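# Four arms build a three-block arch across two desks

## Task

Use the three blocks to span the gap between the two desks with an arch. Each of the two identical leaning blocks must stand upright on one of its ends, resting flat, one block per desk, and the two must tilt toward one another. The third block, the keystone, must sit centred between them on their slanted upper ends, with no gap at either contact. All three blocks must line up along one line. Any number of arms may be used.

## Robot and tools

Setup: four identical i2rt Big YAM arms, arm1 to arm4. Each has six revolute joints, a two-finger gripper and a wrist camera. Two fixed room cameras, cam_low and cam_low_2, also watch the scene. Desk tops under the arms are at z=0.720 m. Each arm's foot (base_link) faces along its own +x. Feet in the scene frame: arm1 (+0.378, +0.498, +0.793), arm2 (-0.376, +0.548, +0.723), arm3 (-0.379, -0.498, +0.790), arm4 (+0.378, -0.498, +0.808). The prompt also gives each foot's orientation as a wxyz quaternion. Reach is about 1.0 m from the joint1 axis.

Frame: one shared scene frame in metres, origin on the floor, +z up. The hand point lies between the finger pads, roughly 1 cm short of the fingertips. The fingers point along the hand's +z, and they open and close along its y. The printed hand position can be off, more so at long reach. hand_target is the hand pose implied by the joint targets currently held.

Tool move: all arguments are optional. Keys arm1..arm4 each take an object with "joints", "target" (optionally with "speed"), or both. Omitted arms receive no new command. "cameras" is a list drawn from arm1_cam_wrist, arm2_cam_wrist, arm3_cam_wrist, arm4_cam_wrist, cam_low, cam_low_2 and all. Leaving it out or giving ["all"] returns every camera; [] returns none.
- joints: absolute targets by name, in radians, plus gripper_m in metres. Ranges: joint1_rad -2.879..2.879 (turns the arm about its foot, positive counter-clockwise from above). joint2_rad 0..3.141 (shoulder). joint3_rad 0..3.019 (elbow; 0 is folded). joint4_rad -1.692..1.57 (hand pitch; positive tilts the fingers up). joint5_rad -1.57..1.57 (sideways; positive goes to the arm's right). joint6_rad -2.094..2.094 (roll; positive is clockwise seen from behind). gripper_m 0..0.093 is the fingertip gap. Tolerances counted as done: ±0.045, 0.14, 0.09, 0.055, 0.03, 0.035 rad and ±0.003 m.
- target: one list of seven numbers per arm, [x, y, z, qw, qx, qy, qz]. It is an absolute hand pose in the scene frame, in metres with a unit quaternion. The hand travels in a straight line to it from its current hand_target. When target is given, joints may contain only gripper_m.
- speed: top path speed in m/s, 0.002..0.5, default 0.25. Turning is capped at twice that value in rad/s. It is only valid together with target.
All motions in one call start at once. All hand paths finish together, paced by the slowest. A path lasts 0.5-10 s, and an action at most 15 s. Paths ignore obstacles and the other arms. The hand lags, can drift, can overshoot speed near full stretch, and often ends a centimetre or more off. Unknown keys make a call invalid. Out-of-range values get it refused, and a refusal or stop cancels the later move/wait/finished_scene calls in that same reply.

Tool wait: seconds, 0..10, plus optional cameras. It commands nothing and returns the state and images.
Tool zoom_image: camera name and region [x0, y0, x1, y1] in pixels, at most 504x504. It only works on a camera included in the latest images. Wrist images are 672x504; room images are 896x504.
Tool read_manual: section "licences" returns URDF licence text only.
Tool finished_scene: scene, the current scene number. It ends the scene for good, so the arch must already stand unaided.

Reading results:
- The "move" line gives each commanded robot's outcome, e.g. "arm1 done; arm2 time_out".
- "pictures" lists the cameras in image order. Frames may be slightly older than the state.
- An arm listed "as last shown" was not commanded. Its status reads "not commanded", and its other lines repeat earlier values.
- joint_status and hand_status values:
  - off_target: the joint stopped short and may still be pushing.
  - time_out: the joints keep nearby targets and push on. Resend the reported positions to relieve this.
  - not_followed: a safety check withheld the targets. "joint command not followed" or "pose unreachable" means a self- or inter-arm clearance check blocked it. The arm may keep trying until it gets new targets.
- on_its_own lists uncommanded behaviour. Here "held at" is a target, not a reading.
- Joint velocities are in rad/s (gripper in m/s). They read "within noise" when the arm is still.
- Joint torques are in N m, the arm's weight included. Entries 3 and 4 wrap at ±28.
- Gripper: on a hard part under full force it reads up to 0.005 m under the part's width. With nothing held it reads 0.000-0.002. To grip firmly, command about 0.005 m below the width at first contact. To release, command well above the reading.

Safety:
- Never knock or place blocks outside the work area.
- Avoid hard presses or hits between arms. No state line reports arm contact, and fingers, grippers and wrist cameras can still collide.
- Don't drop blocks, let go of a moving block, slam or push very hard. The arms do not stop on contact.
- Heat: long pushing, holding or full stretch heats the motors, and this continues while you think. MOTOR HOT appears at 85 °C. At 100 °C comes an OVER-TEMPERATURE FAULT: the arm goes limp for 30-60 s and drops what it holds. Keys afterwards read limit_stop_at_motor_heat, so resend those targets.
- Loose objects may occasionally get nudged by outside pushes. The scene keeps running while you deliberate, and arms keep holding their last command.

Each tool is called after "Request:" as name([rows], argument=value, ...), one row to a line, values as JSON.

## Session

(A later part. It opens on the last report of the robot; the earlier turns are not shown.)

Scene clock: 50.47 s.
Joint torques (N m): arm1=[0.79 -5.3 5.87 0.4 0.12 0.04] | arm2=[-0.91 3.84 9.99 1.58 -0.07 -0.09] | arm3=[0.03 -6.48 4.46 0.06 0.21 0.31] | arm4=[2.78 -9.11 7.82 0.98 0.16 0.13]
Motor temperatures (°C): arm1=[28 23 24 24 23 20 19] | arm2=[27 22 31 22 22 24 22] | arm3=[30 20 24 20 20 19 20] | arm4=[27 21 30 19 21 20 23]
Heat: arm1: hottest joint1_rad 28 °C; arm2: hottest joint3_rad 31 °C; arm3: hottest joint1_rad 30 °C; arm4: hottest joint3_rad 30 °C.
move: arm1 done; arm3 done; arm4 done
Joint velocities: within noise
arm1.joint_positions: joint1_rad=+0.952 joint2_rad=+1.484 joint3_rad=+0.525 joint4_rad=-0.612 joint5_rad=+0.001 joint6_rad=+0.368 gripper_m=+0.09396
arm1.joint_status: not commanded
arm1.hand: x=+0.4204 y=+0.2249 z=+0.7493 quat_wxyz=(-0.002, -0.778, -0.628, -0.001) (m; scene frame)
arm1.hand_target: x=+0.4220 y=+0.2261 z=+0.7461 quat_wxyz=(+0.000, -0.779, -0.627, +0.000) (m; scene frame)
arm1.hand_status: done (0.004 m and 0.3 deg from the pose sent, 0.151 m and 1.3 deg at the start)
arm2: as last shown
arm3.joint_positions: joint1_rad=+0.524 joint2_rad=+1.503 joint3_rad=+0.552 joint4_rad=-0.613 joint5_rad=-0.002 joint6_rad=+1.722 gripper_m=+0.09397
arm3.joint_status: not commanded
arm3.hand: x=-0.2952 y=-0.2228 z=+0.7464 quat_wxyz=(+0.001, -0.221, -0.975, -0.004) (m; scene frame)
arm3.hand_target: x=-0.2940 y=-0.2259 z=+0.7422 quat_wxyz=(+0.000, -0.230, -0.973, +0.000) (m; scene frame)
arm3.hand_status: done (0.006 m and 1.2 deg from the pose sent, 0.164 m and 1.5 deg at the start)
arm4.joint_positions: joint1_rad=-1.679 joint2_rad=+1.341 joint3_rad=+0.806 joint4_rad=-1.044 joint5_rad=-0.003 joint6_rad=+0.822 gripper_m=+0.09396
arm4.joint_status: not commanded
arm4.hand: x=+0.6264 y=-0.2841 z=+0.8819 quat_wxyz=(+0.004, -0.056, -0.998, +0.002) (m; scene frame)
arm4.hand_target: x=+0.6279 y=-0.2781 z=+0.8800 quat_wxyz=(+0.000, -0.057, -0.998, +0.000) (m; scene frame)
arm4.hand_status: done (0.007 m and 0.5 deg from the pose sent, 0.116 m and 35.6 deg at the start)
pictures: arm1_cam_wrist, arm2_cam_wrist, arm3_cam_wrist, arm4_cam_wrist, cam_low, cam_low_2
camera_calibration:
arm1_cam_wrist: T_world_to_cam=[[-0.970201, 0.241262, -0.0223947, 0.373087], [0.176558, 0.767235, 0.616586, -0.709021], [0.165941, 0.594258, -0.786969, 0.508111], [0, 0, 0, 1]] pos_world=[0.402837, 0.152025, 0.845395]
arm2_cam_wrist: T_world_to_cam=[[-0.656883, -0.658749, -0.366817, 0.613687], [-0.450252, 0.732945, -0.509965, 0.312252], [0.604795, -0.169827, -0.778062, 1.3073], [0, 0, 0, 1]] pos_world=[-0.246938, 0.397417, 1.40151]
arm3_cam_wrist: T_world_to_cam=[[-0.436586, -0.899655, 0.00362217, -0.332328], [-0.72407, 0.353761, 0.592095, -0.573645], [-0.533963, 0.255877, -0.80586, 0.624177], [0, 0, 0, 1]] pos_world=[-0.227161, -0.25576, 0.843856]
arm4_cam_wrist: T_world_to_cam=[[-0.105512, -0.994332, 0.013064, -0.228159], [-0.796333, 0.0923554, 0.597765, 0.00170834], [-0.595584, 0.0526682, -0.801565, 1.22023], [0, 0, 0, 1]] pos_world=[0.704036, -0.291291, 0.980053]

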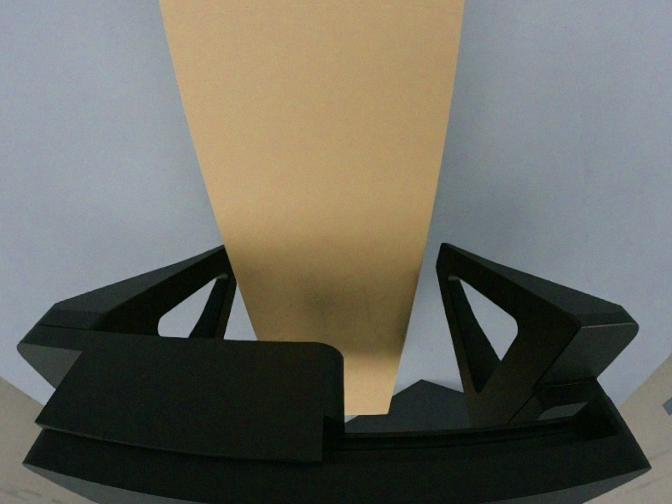

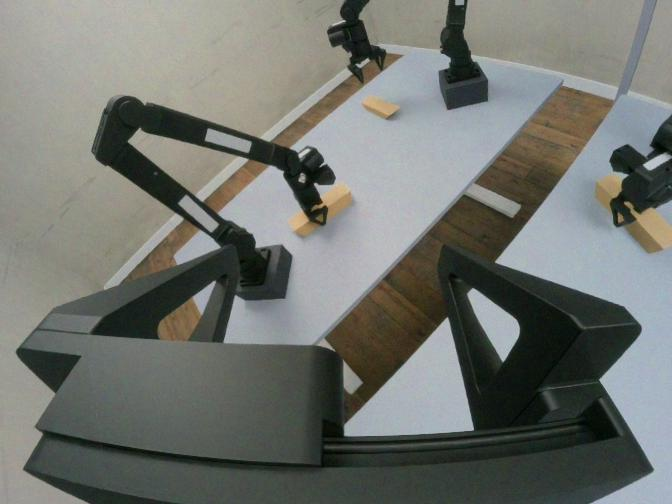

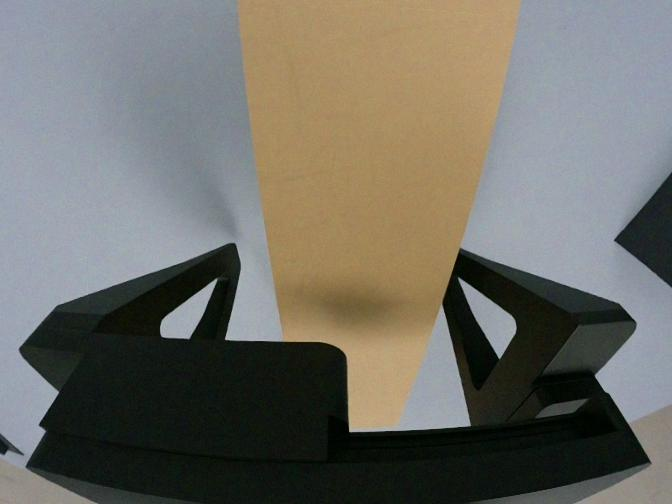

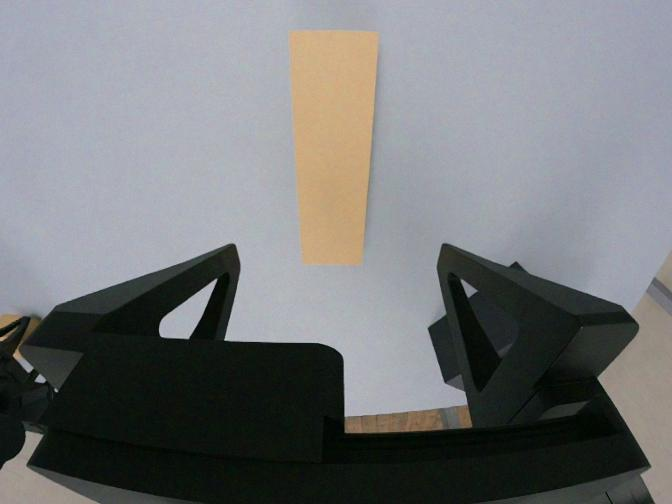

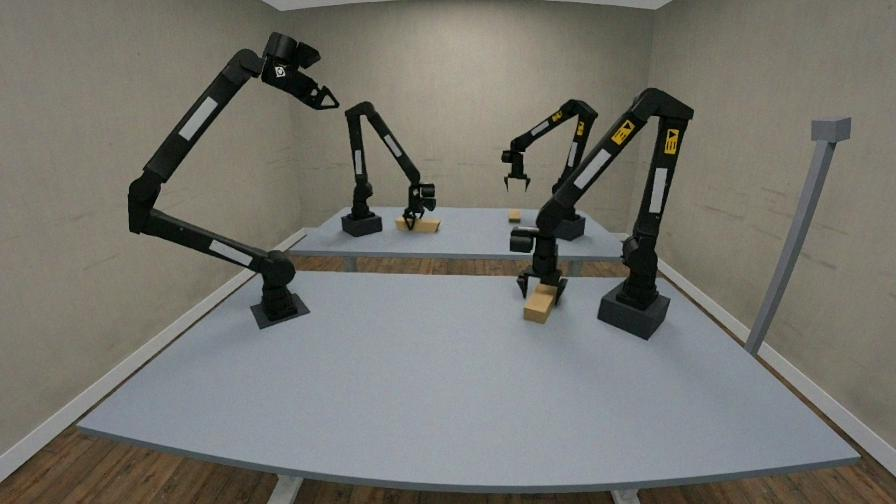

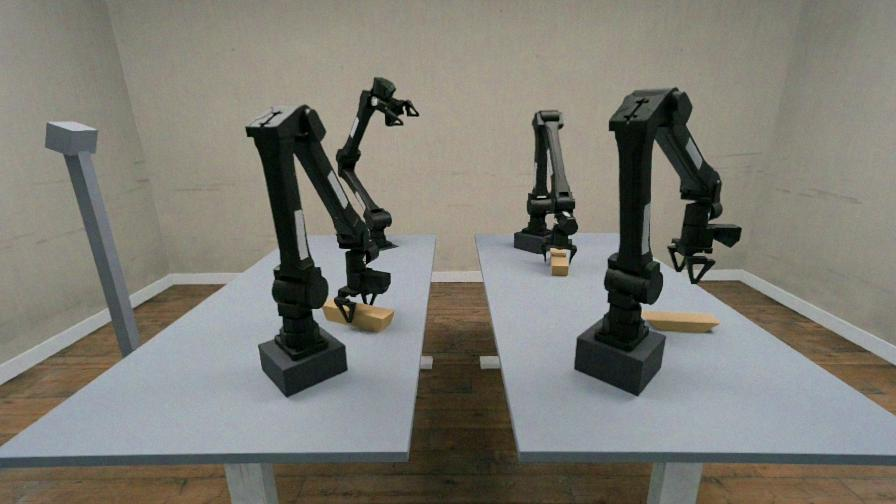

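Request:
move(arm3={"target":[-0.2955,-0.229,0.742,0,0.2504,0.9681,0],"speed":0.1}, arm4={"target":[0.628,-0.274,0.741,0,0.0567,0.9984,0],"speed":0.15}, cameras=["arm3_cam_wrist","arm4_cam_wrist"])

Scene clock: 55.30 s.
Joint torques (N m): arm1=[0.67 -5.42 5.9 0.43 0.11 0.04] | arm2=[-1.03 3.55 9.96 1.54 -0.08 -0.1] | arm3=[0.26 -6.53 4.19 -0.03 0.23 0.28] | arm4=[2.78 -10.81 5.24 0.99 0.15 0.12]
Motor temperatures (°C): arm1=[28 23 23 24 23 20 19] | arm2=[27 22 31 22 22 24 22] | arm3=[30 21 24 20 20 19 20] | arm4=[27 21 30 19 21 20 23]
Heat: arm1: hottest joint1_rad 28 °C; arm2: hottest joint3_rad 31 °C; arm3: hottest joint1_rad 30 °C; arm4: hottest joint3_rad 30 °C.
move: arm3 done; arm4 done
Joint velocities: within noise
arm1, arm2: as last shown
arm1.hand_target: x=+0.4220 y=+0.2261 z=+0.7461 quat_wxyz=(+0.000, -0.779, -0.628, +0.000) (m; scene frame)
arm3.joint_positions: joint1_rad=+0.524 joint2_rad=+1.503 joint3_rad=+0.546 joint4_rad=-0.611 joint5_rad=-0.002 joint6_rad=+1.767 gripper_m=+0.09397
arm3.joint_status: not commanded
arm3.hand: x=-0.2962 y=-0.2261 z=+0.7449 quat_wxyz=(+0.002, -0.243, -0.970, -0.001) (m; scene frame)
arm3.hand_target: x=-0.2956 y=-0.2291 z=+0.7420 quat_wxyz=(+0.000, -0.251, -0.968, +0.000) (m; scene frame)
arm3.hand_status: done (0.004 m and 0.9 deg from the pose sent, 0.008 m and 3.5 deg at the start)
arm4.joint_positions: joint1_rad=-1.670 joint2_rad=+1.664 joint3_rad=+0.672 joint4_rad=-0.587 joint5_rad=-0.003 joint6_rad=+0.831 gripper_m=+0.09396
arm4.joint_status: not commanded
arm4.hand: x=+0.6274 y=-0.2794 z=+0.7437 quat_wxyz=(+0.003, -0.056, -0.998, +0.002) (m; scene frame)
arm4.hand_target: x=+0.6281 y=-0.2738 z=+0.7412 quat_wxyz=(+0.000, -0.056, -0.998, +0.000) (m; scene frame)
arm4.hand_status: done (0.006 m and 0.5 deg from the pose sent, 0.141 m and 0.5 deg at the start)
pictures: arm3_cam_wrist, arm4_cam_wrist
camera_calibration:
arm3_cam_wrist: T_world_to_cam=[[-0.476144, -0.879321, 0.00904442, -0.34689], [-0.706509, 0.388651, 0.591435, -0.558718], [-0.523576, 0.275218, -0.806302, 0.631042], [0, 0, 0, 1]] pos_world=[-0.229511, -0.261555, 0.842393]
arm4_cam_wrist: T_world_to_cam=[[-0.105951, -0.994296, 0.0122092, -0.220713], [-0.796883, 0.0922463, 0.59705, 0.0855577], [-0.594771, 0.0535288, -0.802111, 1.10994], [0, 0, 0, 1]] pos_world=[0.704957, -0.286761, 0.841911]

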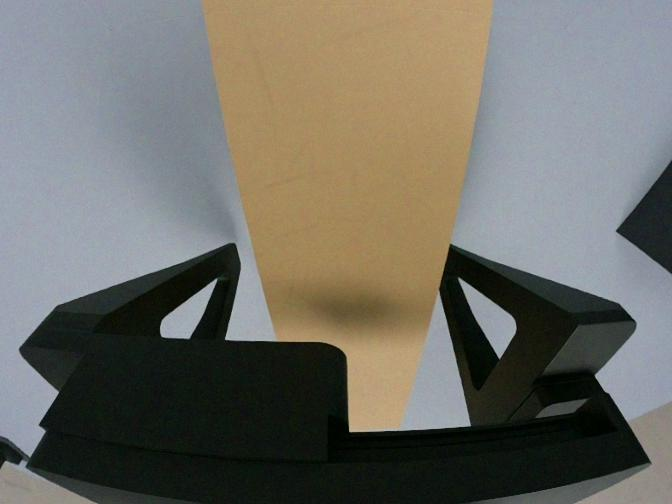

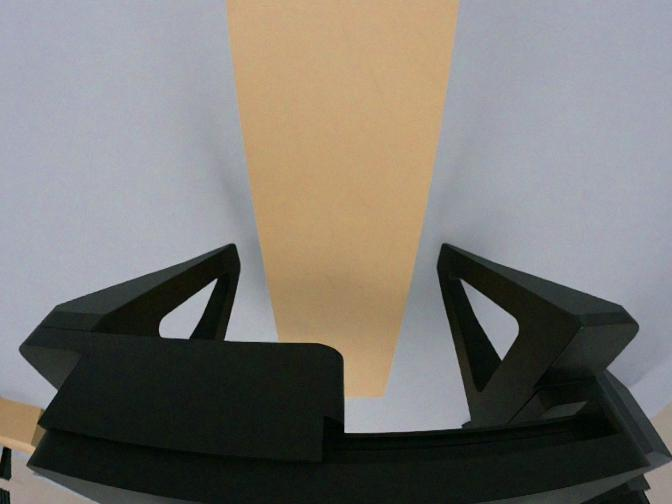

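Request:
move(arm1={"joints":{"gripper_m":0.056}}, arm3={"joints":{"gripper_m":0.056}}, arm4={"target":[0.628,-0.275,0.737,0,0.0567,0.9984,0],"speed":0.1}, cameras=["arm1_cam_wrist","arm3_cam_wrist"])

Request:
move(arm4={"joints":{"gripper_m":0.056}}, cameras=["arm1_cam_wrist","arm3_cam_wrist","arm4_cam_wrist"])

Scene clock: 57.47 s.
Joint torques (N m): arm1=[0.67 -5.25 5.89 0.31 0.11 0.03] | arm2=[-0.91 3.84 9.94 1.58 -0.08 -0.1] | arm3=[0.44 -6.65 4.45 -0.1 0.15 0.28] | arm4=[2.67 -10.58 4.94 1.05 0.15 0.11]
Motor temperatures (°C): arm1=[27 23 23 24 23 20 19] | arm2=[27 22 31 22 22 24 22] | arm3=[30 21 24 20 20 19 21] | arm4=[27 21 30 19 21 20 23]
Heat: arm1: hottest joint1_rad 27 °C; arm2: hottest joint3_rad 31 °C; arm3: hottest joint1_rad 30 °C; arm4: hottest joint3_rad 30 °C.
move: arm1 off_target; arm3 off_target; arm4 done
Joint velocities: within noise
arm1.joint_positions: joint1_rad=+0.952 joint2_rad=+1.484 joint3_rad=+0.525 joint4_rad=-0.611 joint5_rad=+0.001 joint6_rad=+0.368 gripper_m=+0.05939
arm1.joint_status: gripper_m off_target (ended at +0.05941, target +0.05600)
arm1.hand: x=+0.4205 y=+0.2246 z=+0.7492 quat_wxyz=(-0.002, -0.778, -0.628, -0.001) (m; scene frame)
arm1.hand_target: x=+0.4219 y=+0.2262 z=+0.7460 quat_wxyz=(+0.000, -0.779, -0.627, +0.000) (m; scene frame)
arm1.hand_status: not commanded
arm2: as last shown
arm3.joint_positions: joint1_rad=+0.524 joint2_rad=+1.503 joint3_rad=+0.542 joint4_rad=-0.610 joint5_rad=-0.001 joint6_rad=+1.773 gripper_m=+0.06119
arm3.joint_status: gripper_m off_target (ended at +0.06122, target +0.05600)
arm3.hand: x=-0.2965 y=-0.2279 z=+0.7440 quat_wxyz=(+0.001, -0.246, -0.969, +0.000) (m; scene frame)
arm3.hand_target: x=-0.2955 y=-0.2288 z=+0.7421 quat_wxyz=(+0.000, -0.253, -0.967, +0.000) (m; scene frame)
arm3.hand_status: not commanded
arm4.joint_positions: joint1_rad=-1.670 joint2_rad=+1.671 joint3_rad=+0.672 joint4_rad=-0.574 joint5_rad=-0.003 joint6_rad=+0.832 gripper_m=+0.09396
arm4.joint_status: not commanded
arm4.hand: x=+0.6286 y=-0.2784 z=+0.7415 quat_wxyz=(+0.002, -0.057, -0.998, +0.000) (m; scene frame)
arm4.hand_target: x=+0.6278 y=-0.2752 z=+0.7371 quat_wxyz=(+0.000, -0.057, -0.998, +0.000) (m; scene frame)
arm4.hand_status: done (0.006 m and 0.2 deg from the pose sent, 0.008 m and 0.5 deg at the start)
pictures: arm1_cam_wrist, arm3_cam_wrist
camera_calibration:
arm1_cam_wrist: T_world_to_cam=[[-0.970196, 0.241242, -0.0228423, 0.373544], [0.176452, 0.767936, 0.615743, -0.708216], [0.166085, 0.593361, -0.787616, 0.508835], [0, 0, 0, 1]] pos_world=[0.402868, 0.151827, 0.845378]
arm3_cam_wrist: T_world_to_cam=[[-0.481537, -0.876357, 0.0109798, -0.350911], [-0.70458, 0.394539, 0.589836, -0.554619], [-0.521239, 0.276291, -0.807449, 0.632506], [0, 0, 0, 1]] pos_world=[-0.230063, -0.263461, 0.841704]

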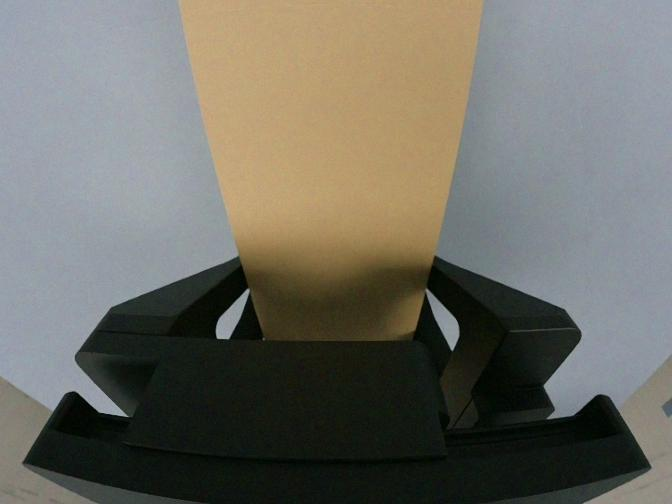

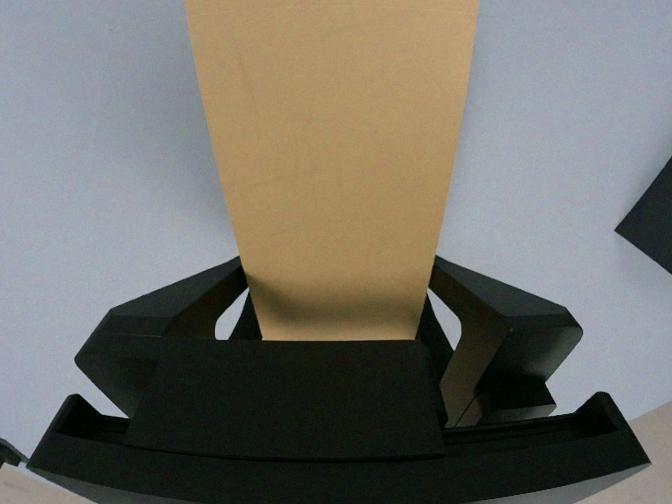

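Scene clock: 58.13 s.
Joint torques (N m): arm1=[0.73 -5.25 5.93 0.31 0.12 0.04] | arm2=[-1.08 3.49 9.87 1.54 -0.08 -0.08] | arm3=[0.79 -6.77 4.52 0.06 0.14 0.27] | arm4=[2.55 -10.58 4.96 1.03 0.08 0.11]
Motor temperatures (°C): arm1=[27 23 23 24 23 20 19] | arm2=[27 22 31 22 22 24 22] | arm3=[30 21 24 20 20 19 21] | arm4=[27 21 30 19 21 20 23]
Heat: arm1: hottest joint1_rad 27 °C; arm2: hottest joint3_rad 31 °C; arm3: hottest joint1_rad 30 °C; arm4: hottest joint3_rad 30 °C.
move: arm4 done
Joint velocities: within noise
arm1, arm2, arm3: as last shown
arm4.joint_positions: joint1_rad=-1.670 joint2_rad=+1.672 joint3_rad=+0.672 joint4_rad=-0.574 joint5_rad=+0.000 joint6_rad=+0.836 gripper_m=+0.05898
arm4.joint_status: all done
arm4.hand: x=+0.6286 y=-0.2791 z=+0.7412 quat_wxyz=(+0.001, -0.058, -0.998, +0.002) (m; scene frame)
arm4.hand_target: x=+0.6277 y=-0.2756 z=+0.7369 quat_wxyz=(+0.000, -0.059, -0.998, +0.001) (m; scene frame)
arm4.hand_status: not commanded
pictures: arm1_cam_wrist, arm3_cam_wrist, arm4_cam_wrist
camera_calibration:
arm1_cam_wrist: T_world_to_cam=[[-0.970196, 0.241242, -0.0228423, 0.373544], [0.176452, 0.767936, 0.615743, -0.708216], [0.166085, 0.593361, -0.787616, 0.508835], [0, 0, 0, 1]] pos_world=[0.402868, 0.151827, 0.845378]
arm3_cam_wrist: T_world_to_cam=[[-0.481537, -0.876357, 0.0109798, -0.350911], [-0.70458, 0.394539, 0.589836, -0.554619], [-0.521239, 0.276291, -0.807449, 0.632506], [0, 0, 0, 1]] pos_world=[-0.230063, -0.263461, 0.841704]
arm4_cam_wrist: T_world_to_cam=[[-0.110566, -0.993803, 0.0114507, -0.216641], [-0.7994, 0.0957713, 0.593117, 0.0934603], [-0.590538, 0.0564247, -0.805035, 1.10889], [0, 0, 0, 1]] pos_world=[0.705603, -0.286818, 0.839746]

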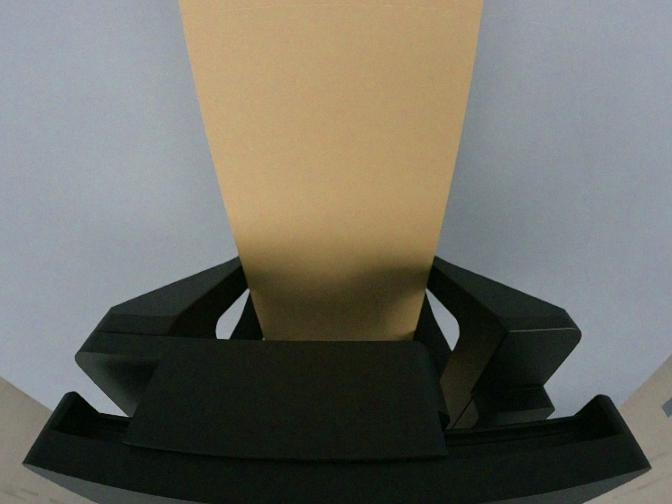

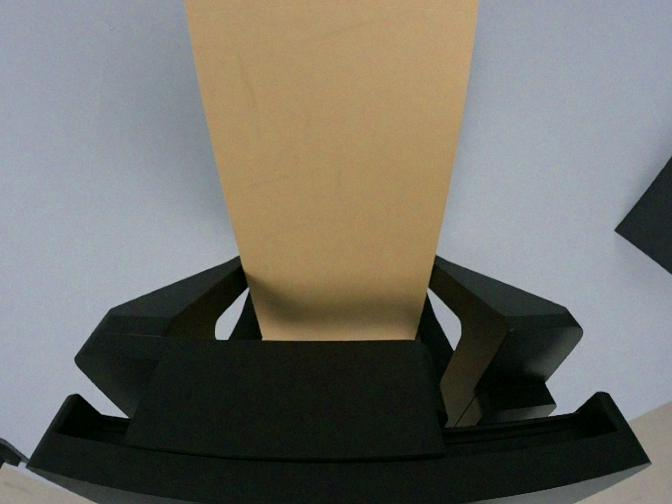

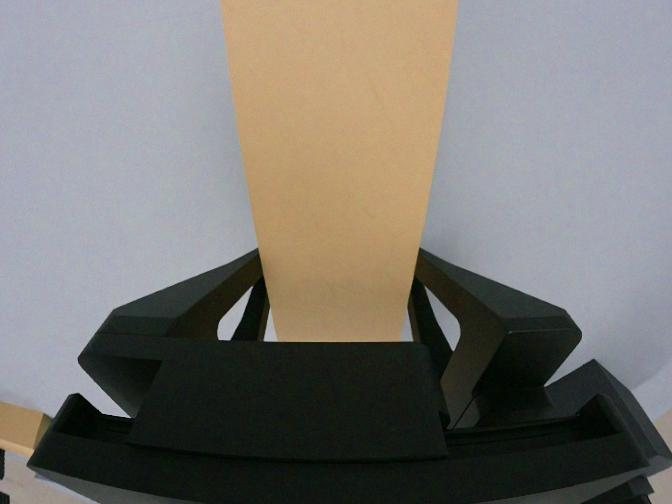

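Request:
move(arm1={"target":[0.42,0.22,0.95,0,0.779,0.627,0],"speed":0.15}, arm3={"target":[-0.30,-0.23,0.95,0,0.242,0.970,0],"speed":0.15}, arm4={"joints":{"gripper_m":0.050},"target":[0.60,-0.26,1.0,0,0.0567,0.9984,0],"speed":0.15})

Scene clock: 64.90 s.
Joint torques (N m): arm1=[0.21 -6.18 17.68 -0.58 0.11 -0.01] | arm2=[-0.91 3.78 9.99 1.54 -0.09 -0.09] | arm3=[1.96 -6.07 13.59 -0.81 0.14 0.21] | arm4=[2.67 -10.05 12.7 -0.39 0.03 0.13]
Motor temperatures (°C): arm1=[27 23 24 24 23 20 20] | arm2=[27 22 32 22 22 24 22] | arm3=[30 21 24 20 20 19 21] | arm4=[27 22 30 19 21 20 24]
Heat: arm1: hottest joint1_rad 27 °C; arm2: hottest joint3_rad 32 °C; arm3: hottest joint1_rad 30 °C; arm4: hottest joint3_rad 30 °C.
move: arm1 off_target; arm3 off_target; arm4 off_target
Joint velocities: within noise
arm1.joint_positions: joint1_rad=+0.952 joint2_rad=+1.123 joint3_rad=+0.755 joint4_rad=-1.304 joint5_rad=+0.001 joint6_rad=+0.370 gripper_m=+0.05937
arm1.joint_status: not commanded
arm1.hand: x=+0.4157 y=+0.2504 z=+0.9132 quat_wxyz=(+0.042, -0.778, -0.627, -0.026) (m; scene frame)
arm1.hand_target: x=+0.4197 y=+0.2224 z=+0.9495 quat_wxyz=(-0.001, -0.780, -0.626, +0.000) (m; scene frame)
arm1.hand_status: off_target (0.048 m and 5.7 deg from the pose sent, 0.201 m and 0.3 deg at the start)
arm2: as last shown
arm3.joint_positions: joint1_rad=+0.524 joint2_rad=+1.110 joint3_rad=+0.770 joint4_rad=-1.306 joint5_rad=-0.001 joint6_rad=+1.767 gripper_m=+0.06119
arm3.joint_status: not commanded
arm3.hand: x=-0.3040 y=-0.2534 z=+0.9176 quat_wxyz=(+0.003, -0.242, -0.969, +0.038) (m; scene frame)
arm3.hand_target: x=-0.3000 y=-0.2302 z=+0.9495 quat_wxyz=(+0.000, -0.239, -0.971, -0.004) (m; scene frame)
arm3.hand_status: off_target (0.040 m and 4.3 deg from the pose sent, 0.206 m and 0.4 deg at the start)
arm4.joint_positions: joint1_rad=-1.581 joint2_rad=+1.219 joint3_rad=+0.957 joint4_rad=-1.370 joint5_rad=-0.001 joint6_rad=+0.917 gripper_m=+0.05896
arm4.joint_status: gripper_m off_target (ended at +0.05896, target +0.05000)
arm4.hand: x=+0.5912 y=-0.2749 z=+0.9731 quat_wxyz=(+0.020, -0.055, -0.998, +0.023) (m; scene frame)
arm4.hand_target: x=+0.5992 y=-0.2608 z=+0.9998 quat_wxyz=(+0.000, -0.055, -0.998, -0.001) (m; scene frame)
arm4.hand_status: off_target (0.032 m and 3.6 deg from the pose sent, 0.261 m and 0.3 deg at the start)
pictures: arm1_cam_wrist, arm2_cam_wrist, arm3_cam_wrist, arm4_cam_wrist, cam_low, cam_low_2
camera_calibration:
arm1_cam_wrist: T_world_to_cam=[[-0.969988, 0.242539, 0.0172634, 0.329336], [0.187638, 0.701486, 0.687539, -0.881735], [0.154645, 0.670144, -0.725942, 0.552671], [0, 0, 0, 1]] pos_world=[0.399431, 0.168279, 1.00175]
arm2_cam_wrist: T_world_to_cam=[[-0.656883, -0.658749, -0.366817, 0.613687], [-0.450252, 0.732945, -0.509965, 0.312252], [0.604795, -0.169827, -0.778062, 1.3073], [0, 0, 0, 1]] pos_world=[-0.246938, 0.397417, 1.40151]
arm3_cam_wrist: T_world_to_cam=[[-0.475035, -0.875916, 0.0843393, -0.443977], [-0.694357, 0.431988, 0.575547, -0.626537], [-0.540564, 0.214844, -0.813408, 0.759838], [0, 0, 0, 1]] pos_world=[-0.235204, -0.281476, 1.0161]
arm4_cam_wrist: T_world_to_cam=[[-0.101687, -0.993197, 0.0567333, -0.268373], [-0.775056, 0.114847, 0.621368, -0.111003], [-0.623657, 0.0192137, -0.781462, 1.25969], [0, 0, 0, 1]] pos_world=[0.672294, -0.278002, 1.0686]

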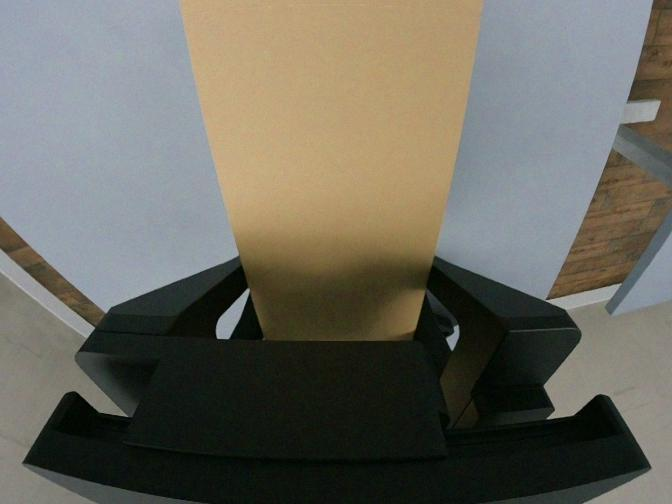

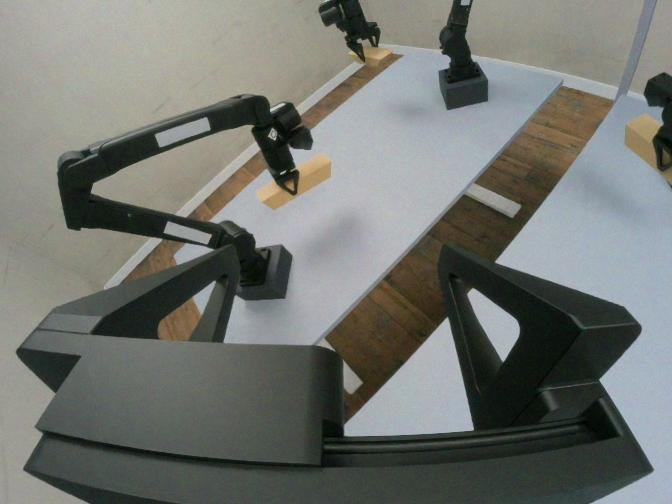

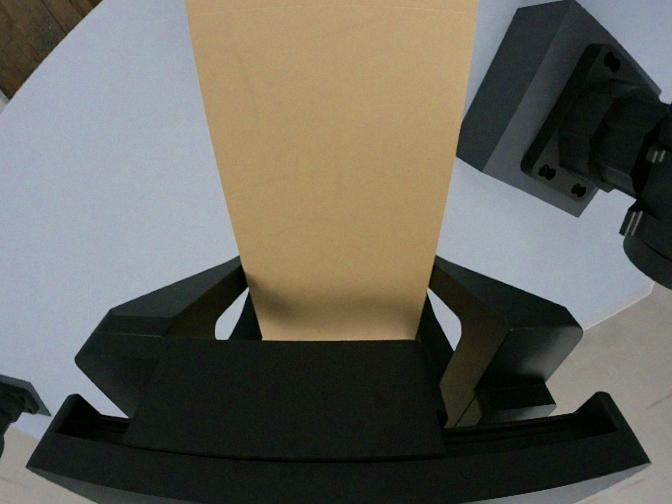

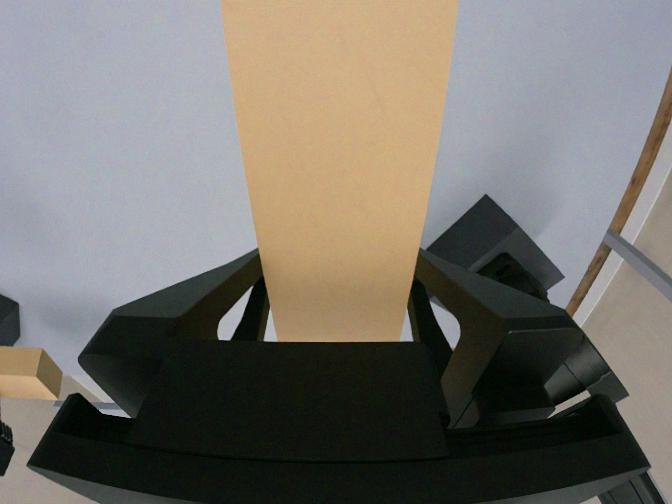

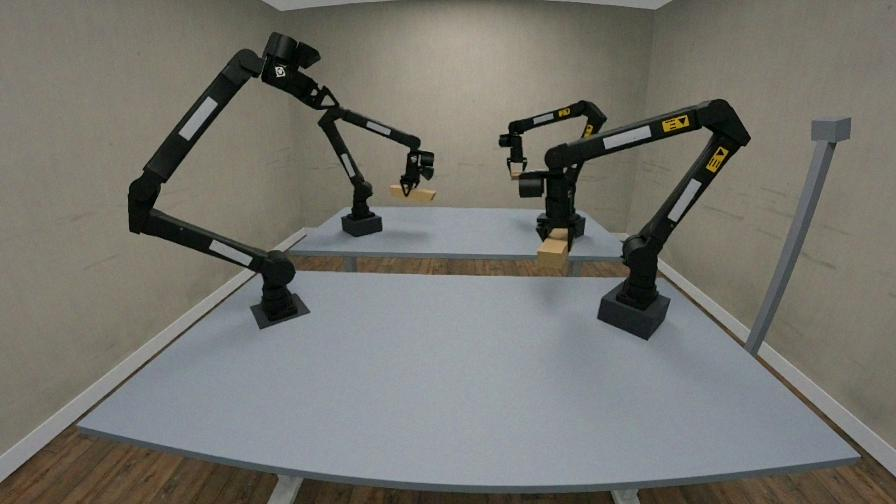

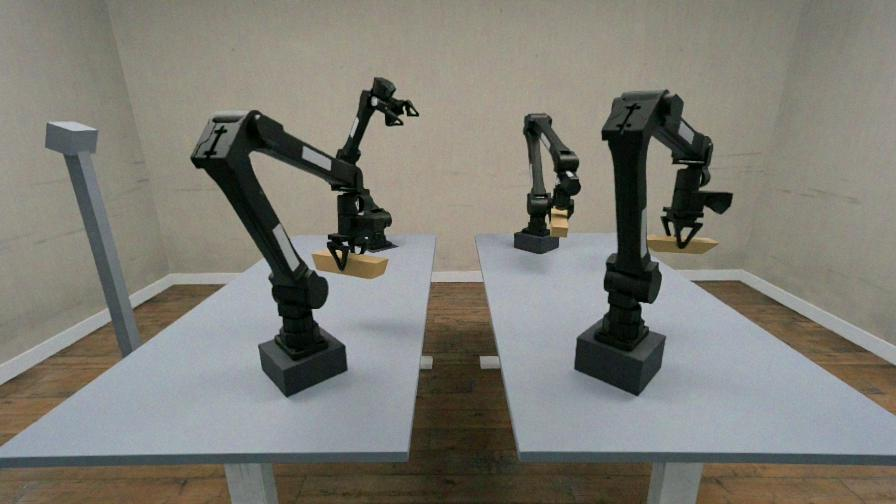

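Request:
zoom_image(camera="cam_low_2", region=[635, 210, 735, 265])

Request:
zoom_image(camera="cam_low_2", region=[300, 230, 400, 290])

Request:
zoom_image(camera="arm2_cam_wrist", region=[250, 140, 340, 220])

Scaled by 5.040 from the camera's 896x504 image, which has a finer 1280x720 frame.

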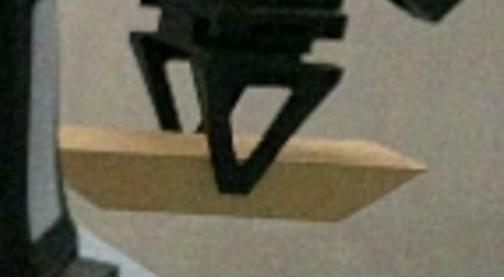

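Scaled by 5.040 from the camera's 896x504 image, which has a finer 1280x720 frame.

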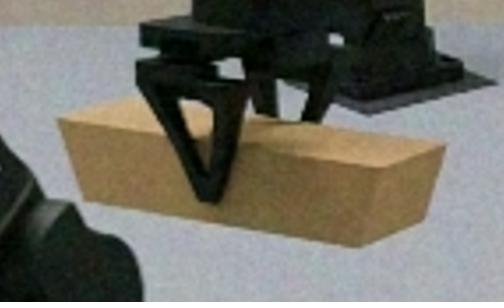

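Scaled by 5.600 from the camera's 672x504 image, which has a finer 960x720 frame.

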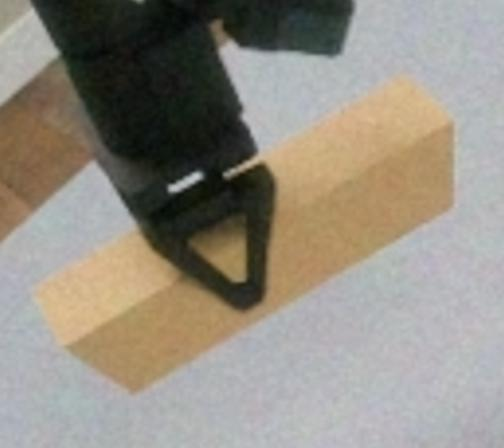

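Request:
move(arm1={"target":[0.31,0.04,1.02,0,1,0,0],"speed":0.2}, arm3={"target":[-0.31,-0.04,1.02,0,0,1,0],"speed":0.2}, arm2={"target":[0.0,0.41,0.97,0.5997,0.3747,0.3747,-0.5997],"speed":0.25})

Scene clock: 75.97 s.
Joint torques (N m): arm1=[-0.85 -11.11 18.67 -0.65 0.17 0.05] | arm2=[-0.56 -6.83 7.23 1.18 -0.52 -0.2] | arm3=[1.73 -12.1 14.41 -0.85 0.16 0.06] | arm4=[2.67 -9.99 12.68 -0.38 0.02 0.12]
Motor temperatures (°C): arm1=[27 23 27 24 23 20 20] | arm2=[27 22 32 22 22 24 22] | arm3=[30 21 28 20 20 19 22] | arm4=[27 22 34 19 21 20 25]
Heat: arm1: hottest joint1_rad 27 °C; arm2: hottest joint3_rad 32 °C; arm3: hottest joint1_rad 30 °C; arm4: hottest joint3_rad 34 °C.
move: arm1 off_target; arm2 off_target; arm3 off_target
Joint velocities: within noise
arm1.joint_positions: joint1_rad=+0.666 joint2_rad=+1.553 joint3_rad=+1.351 joint4_rad=-1.448 joint5_rad=+0.001 joint6_rad=+1.416 gripper_m=+0.05937
arm1.joint_status: not commanded
arm1.hand: x=+0.3195 y=+0.0642 z=+0.9826 quat_wxyz=(+0.038, -0.999, -0.012, -0.008) (m; scene frame)
arm1.hand_target: x=+0.3104 y=+0.0413 z=+1.0201 quat_wxyz=(-0.005, -1.000, -0.001, +0.000) (m; scene frame)
arm1.hand_status: off_target (0.046 m and 4.7 deg from the pose sent, 0.259 m and 77.9 deg at the start)
arm2.joint_positions: joint1_rad=+0.898 joint2_rad=+1.497 joint3_rad=+0.496 joint4_rad=+1.561 joint5_rad=+1.396 joint6_rad=-0.619 gripper_m=+0.09396
arm2.joint_status: not commanded
arm2.hand: x=-0.0056 y=+0.4059 z=+0.9656 quat_wxyz=(-0.559, -0.400, -0.544, +0.480) (m; scene frame)
arm2.hand_target: x=+0.0002 y=+0.4097 z=+0.9705 quat_wxyz=(-0.565, -0.398, -0.543, +0.477) (m; scene frame)
arm2.hand_status: off_target (0.008 m and 24.4 deg from the pose sent, 0.380 m and 76.3 deg at the start; pose on its path clipped on 38 of 132 steps; a joint's target at an end of its range on 32 of 132 steps)
arm3.joint_positions: joint1_rad=+0.657 joint2_rad=+1.552 joint3_rad=+1.374 joint4_rad=-1.466 joint5_rad=-0.001 joint6_rad=+1.439 gripper_m=+0.06118
arm3.joint_status: not commanded
arm3.hand: x=-0.3075 y=-0.0633 z=+0.9879 quat_wxyz=(+0.006, -0.014, -0.999, +0.036) (m; scene frame)
arm3.hand_target: x=-0.3106 y=-0.0423 z=+1.0202 quat_wxyz=(+0.000, +0.000, -1.000, -0.001) (m; scene frame)
arm3.hand_status: off_target (0.040 m and 4.5 deg from the pose sent, 0.237 m and 28.4 deg at the start)
arm4: as last shown
pictures: arm1_cam_wrist, arm2_cam_wrist, arm3_cam_wrist, arm4_cam_wrist, cam_low, cam_low_2
camera_calibration:
arm1_cam_wrist: T_world_to_cam=[[0.00620588, 0.998237, 0.0590255, -0.121402], [0.777747, -0.04192, 0.627179, -0.862243], [0.628547, 0.0420147, -0.776636, 0.681497], [0, 0, 0, 1]] pos_world=[0.243007, 0.0564099, 1.07722]
arm2_cam_wrist: T_world_to_cam=[[-0.981245, -0.186812, 0.0475319, 0.0219515], [-0.127216, 0.442329, -0.887785, 0.688112], [0.144824, -0.877181, -0.457798, 0.91717], [0, 0, 0, 1]] pos_world=[-0.0237493, 0.504253, 1.02973]
arm3_cam_wrist: T_world_to_cam=[[-0.0342663, -0.996043, 0.0819982, -0.154846], [-0.799801, 0.076528, 0.595368, -0.825995], [-0.599287, -0.0451811, -0.799258, 0.72574], [0, 0, 0, 1]] pos_world=[-0.231011, -0.0582315, 1.08452]
arm4_cam_wrist: T_world_to_cam=[[-0.101687, -0.993197, 0.0567333, -0.268373], [-0.775056, 0.114847, 0.621368, -0.111003], [-0.623657, 0.0192137, -0.781462, 1.25969], [0, 0, 0, 1]] pos_world=[0.672294, -0.278002, 1.0686]

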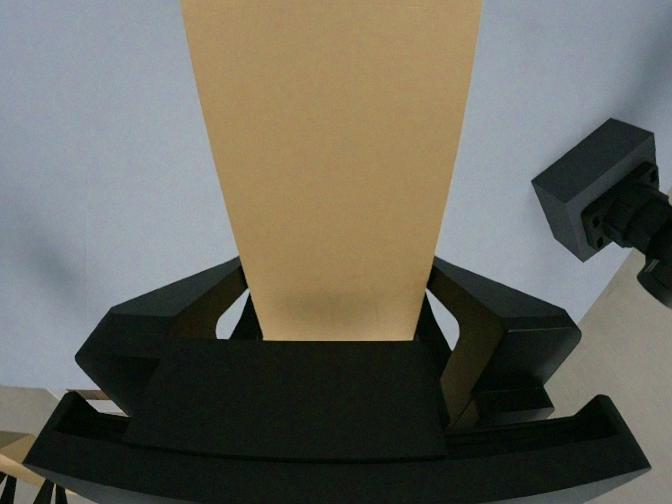

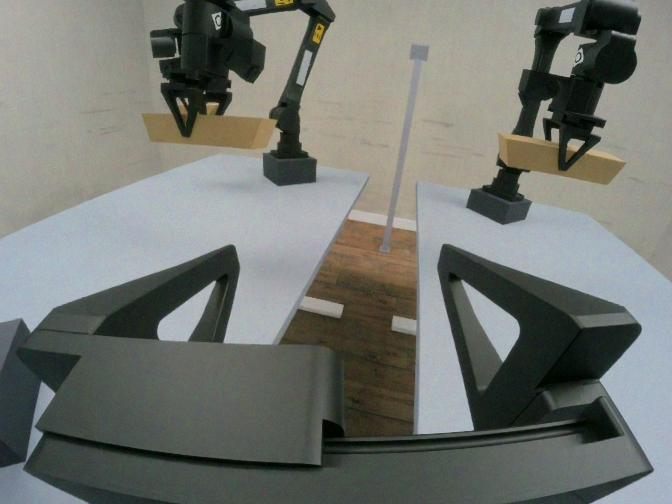

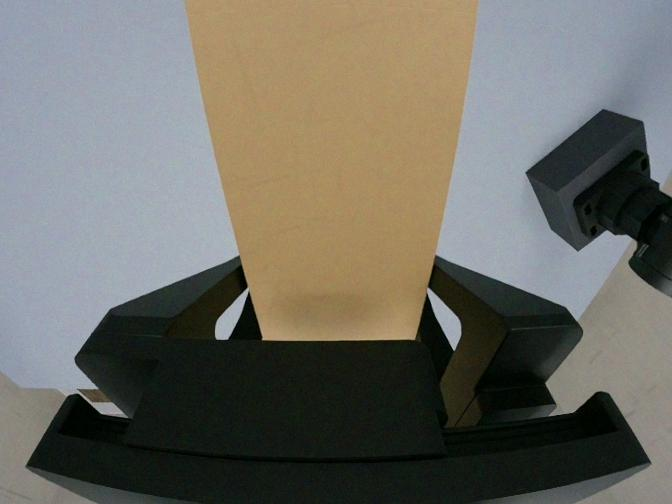

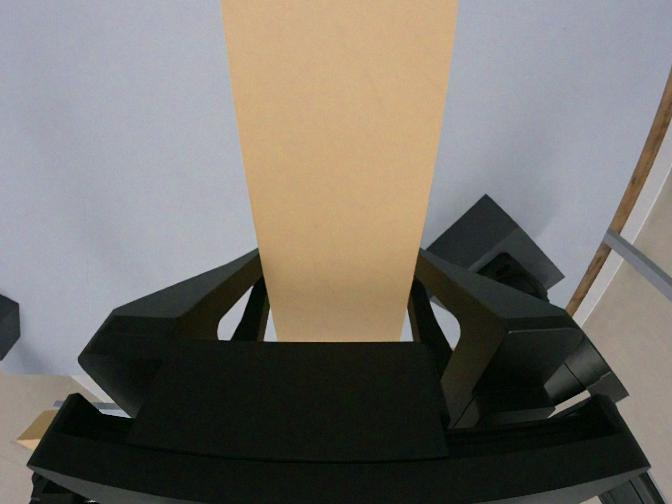

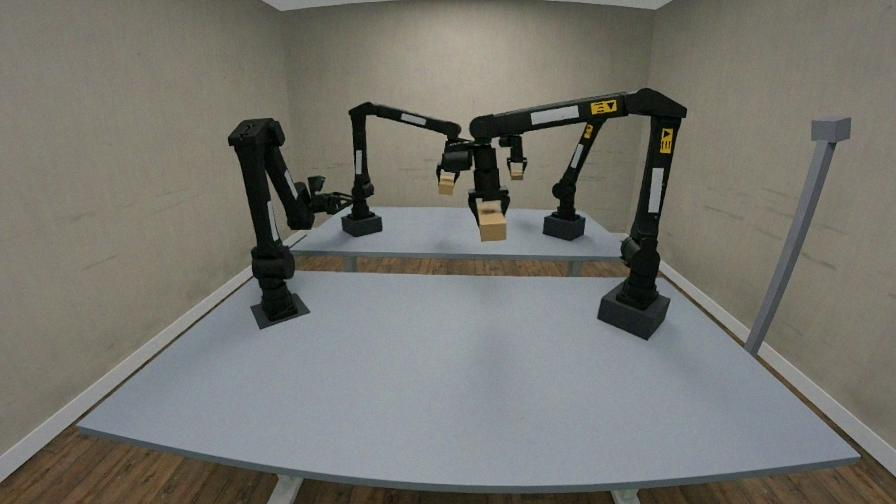

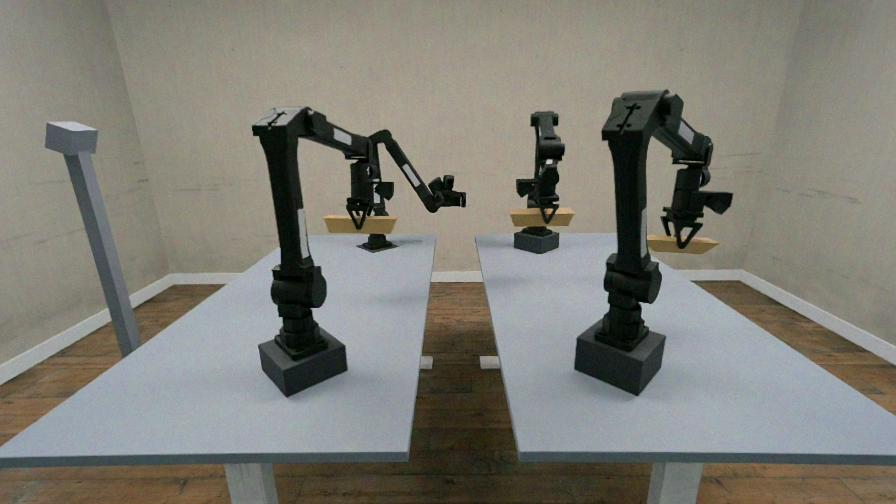

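Request:
zoom_image(camera="arm2_cam_wrist", region=[130, 80, 290, 170])

Request:
zoom_image(camera="arm2_cam_wrist", region=[480, 110, 640, 200])

Request:
zoom_image(camera="cam_low_2", region=[310, 190, 410, 250])

Request:
zoom_image(camera="cam_low_2", region=[490, 180, 590, 240])

Scaled by 3.150 from the camera's 672x504 image, which has a finer 960x720 frame.

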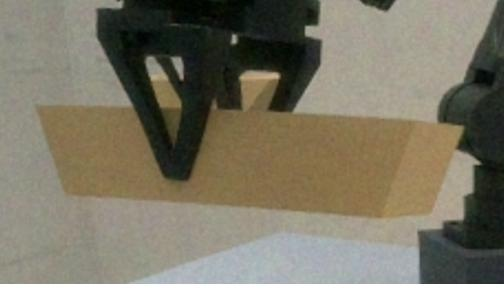

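Scaled by 3.150 from the camera's 672x504 image, which has a finer 960x720 frame.

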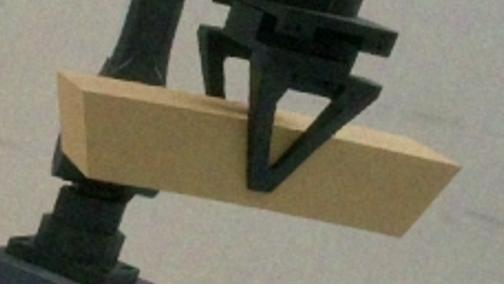

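Scaled by 5.040 from the camera's 896x504 image, which has a finer 1280x720 frame.

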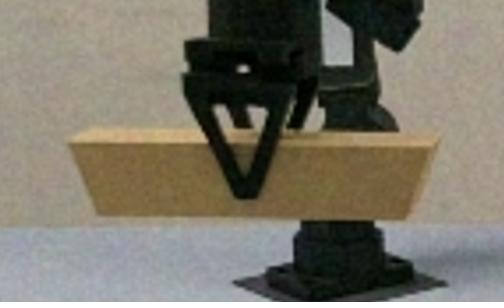

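Scaled by 5.040 from the camera's 896x504 image, which has a finer 1280x720 frame.

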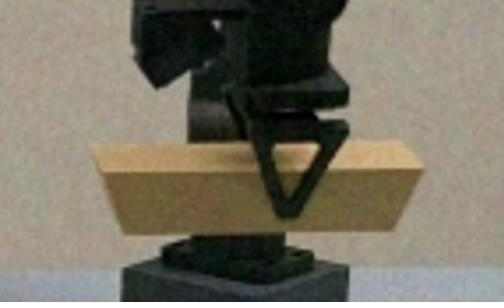

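Request:
zoom_image(camera="cam_low_2", region=[505, 200, 579, 234])

Request:
zoom_image(camera="cam_low_2", region=[320, 205, 402, 243])

Request:
zoom_image(camera="cam_low_2", region=[640, 220, 724, 258])

Scaled by 6.811 from the camera's 896x504 image, which has a finer 1280x720 frame.

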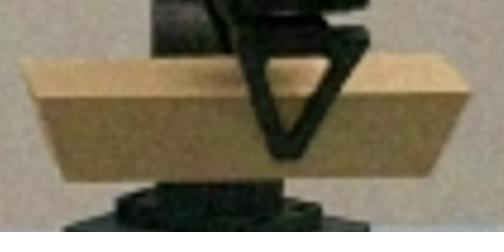

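Scaled by 6.146 from the camera's 896x504 image, which has a finer 1280x720 frame.

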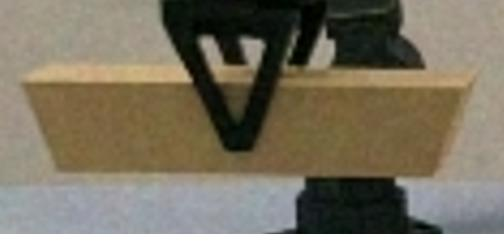

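Scaled by 6.000 from the camera's 896x504 image, which has a finer 1280x720 frame.

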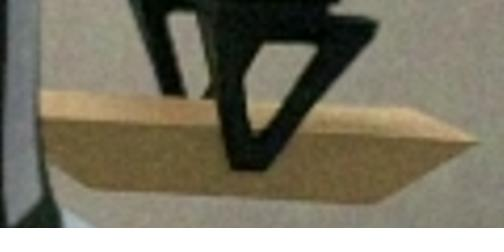

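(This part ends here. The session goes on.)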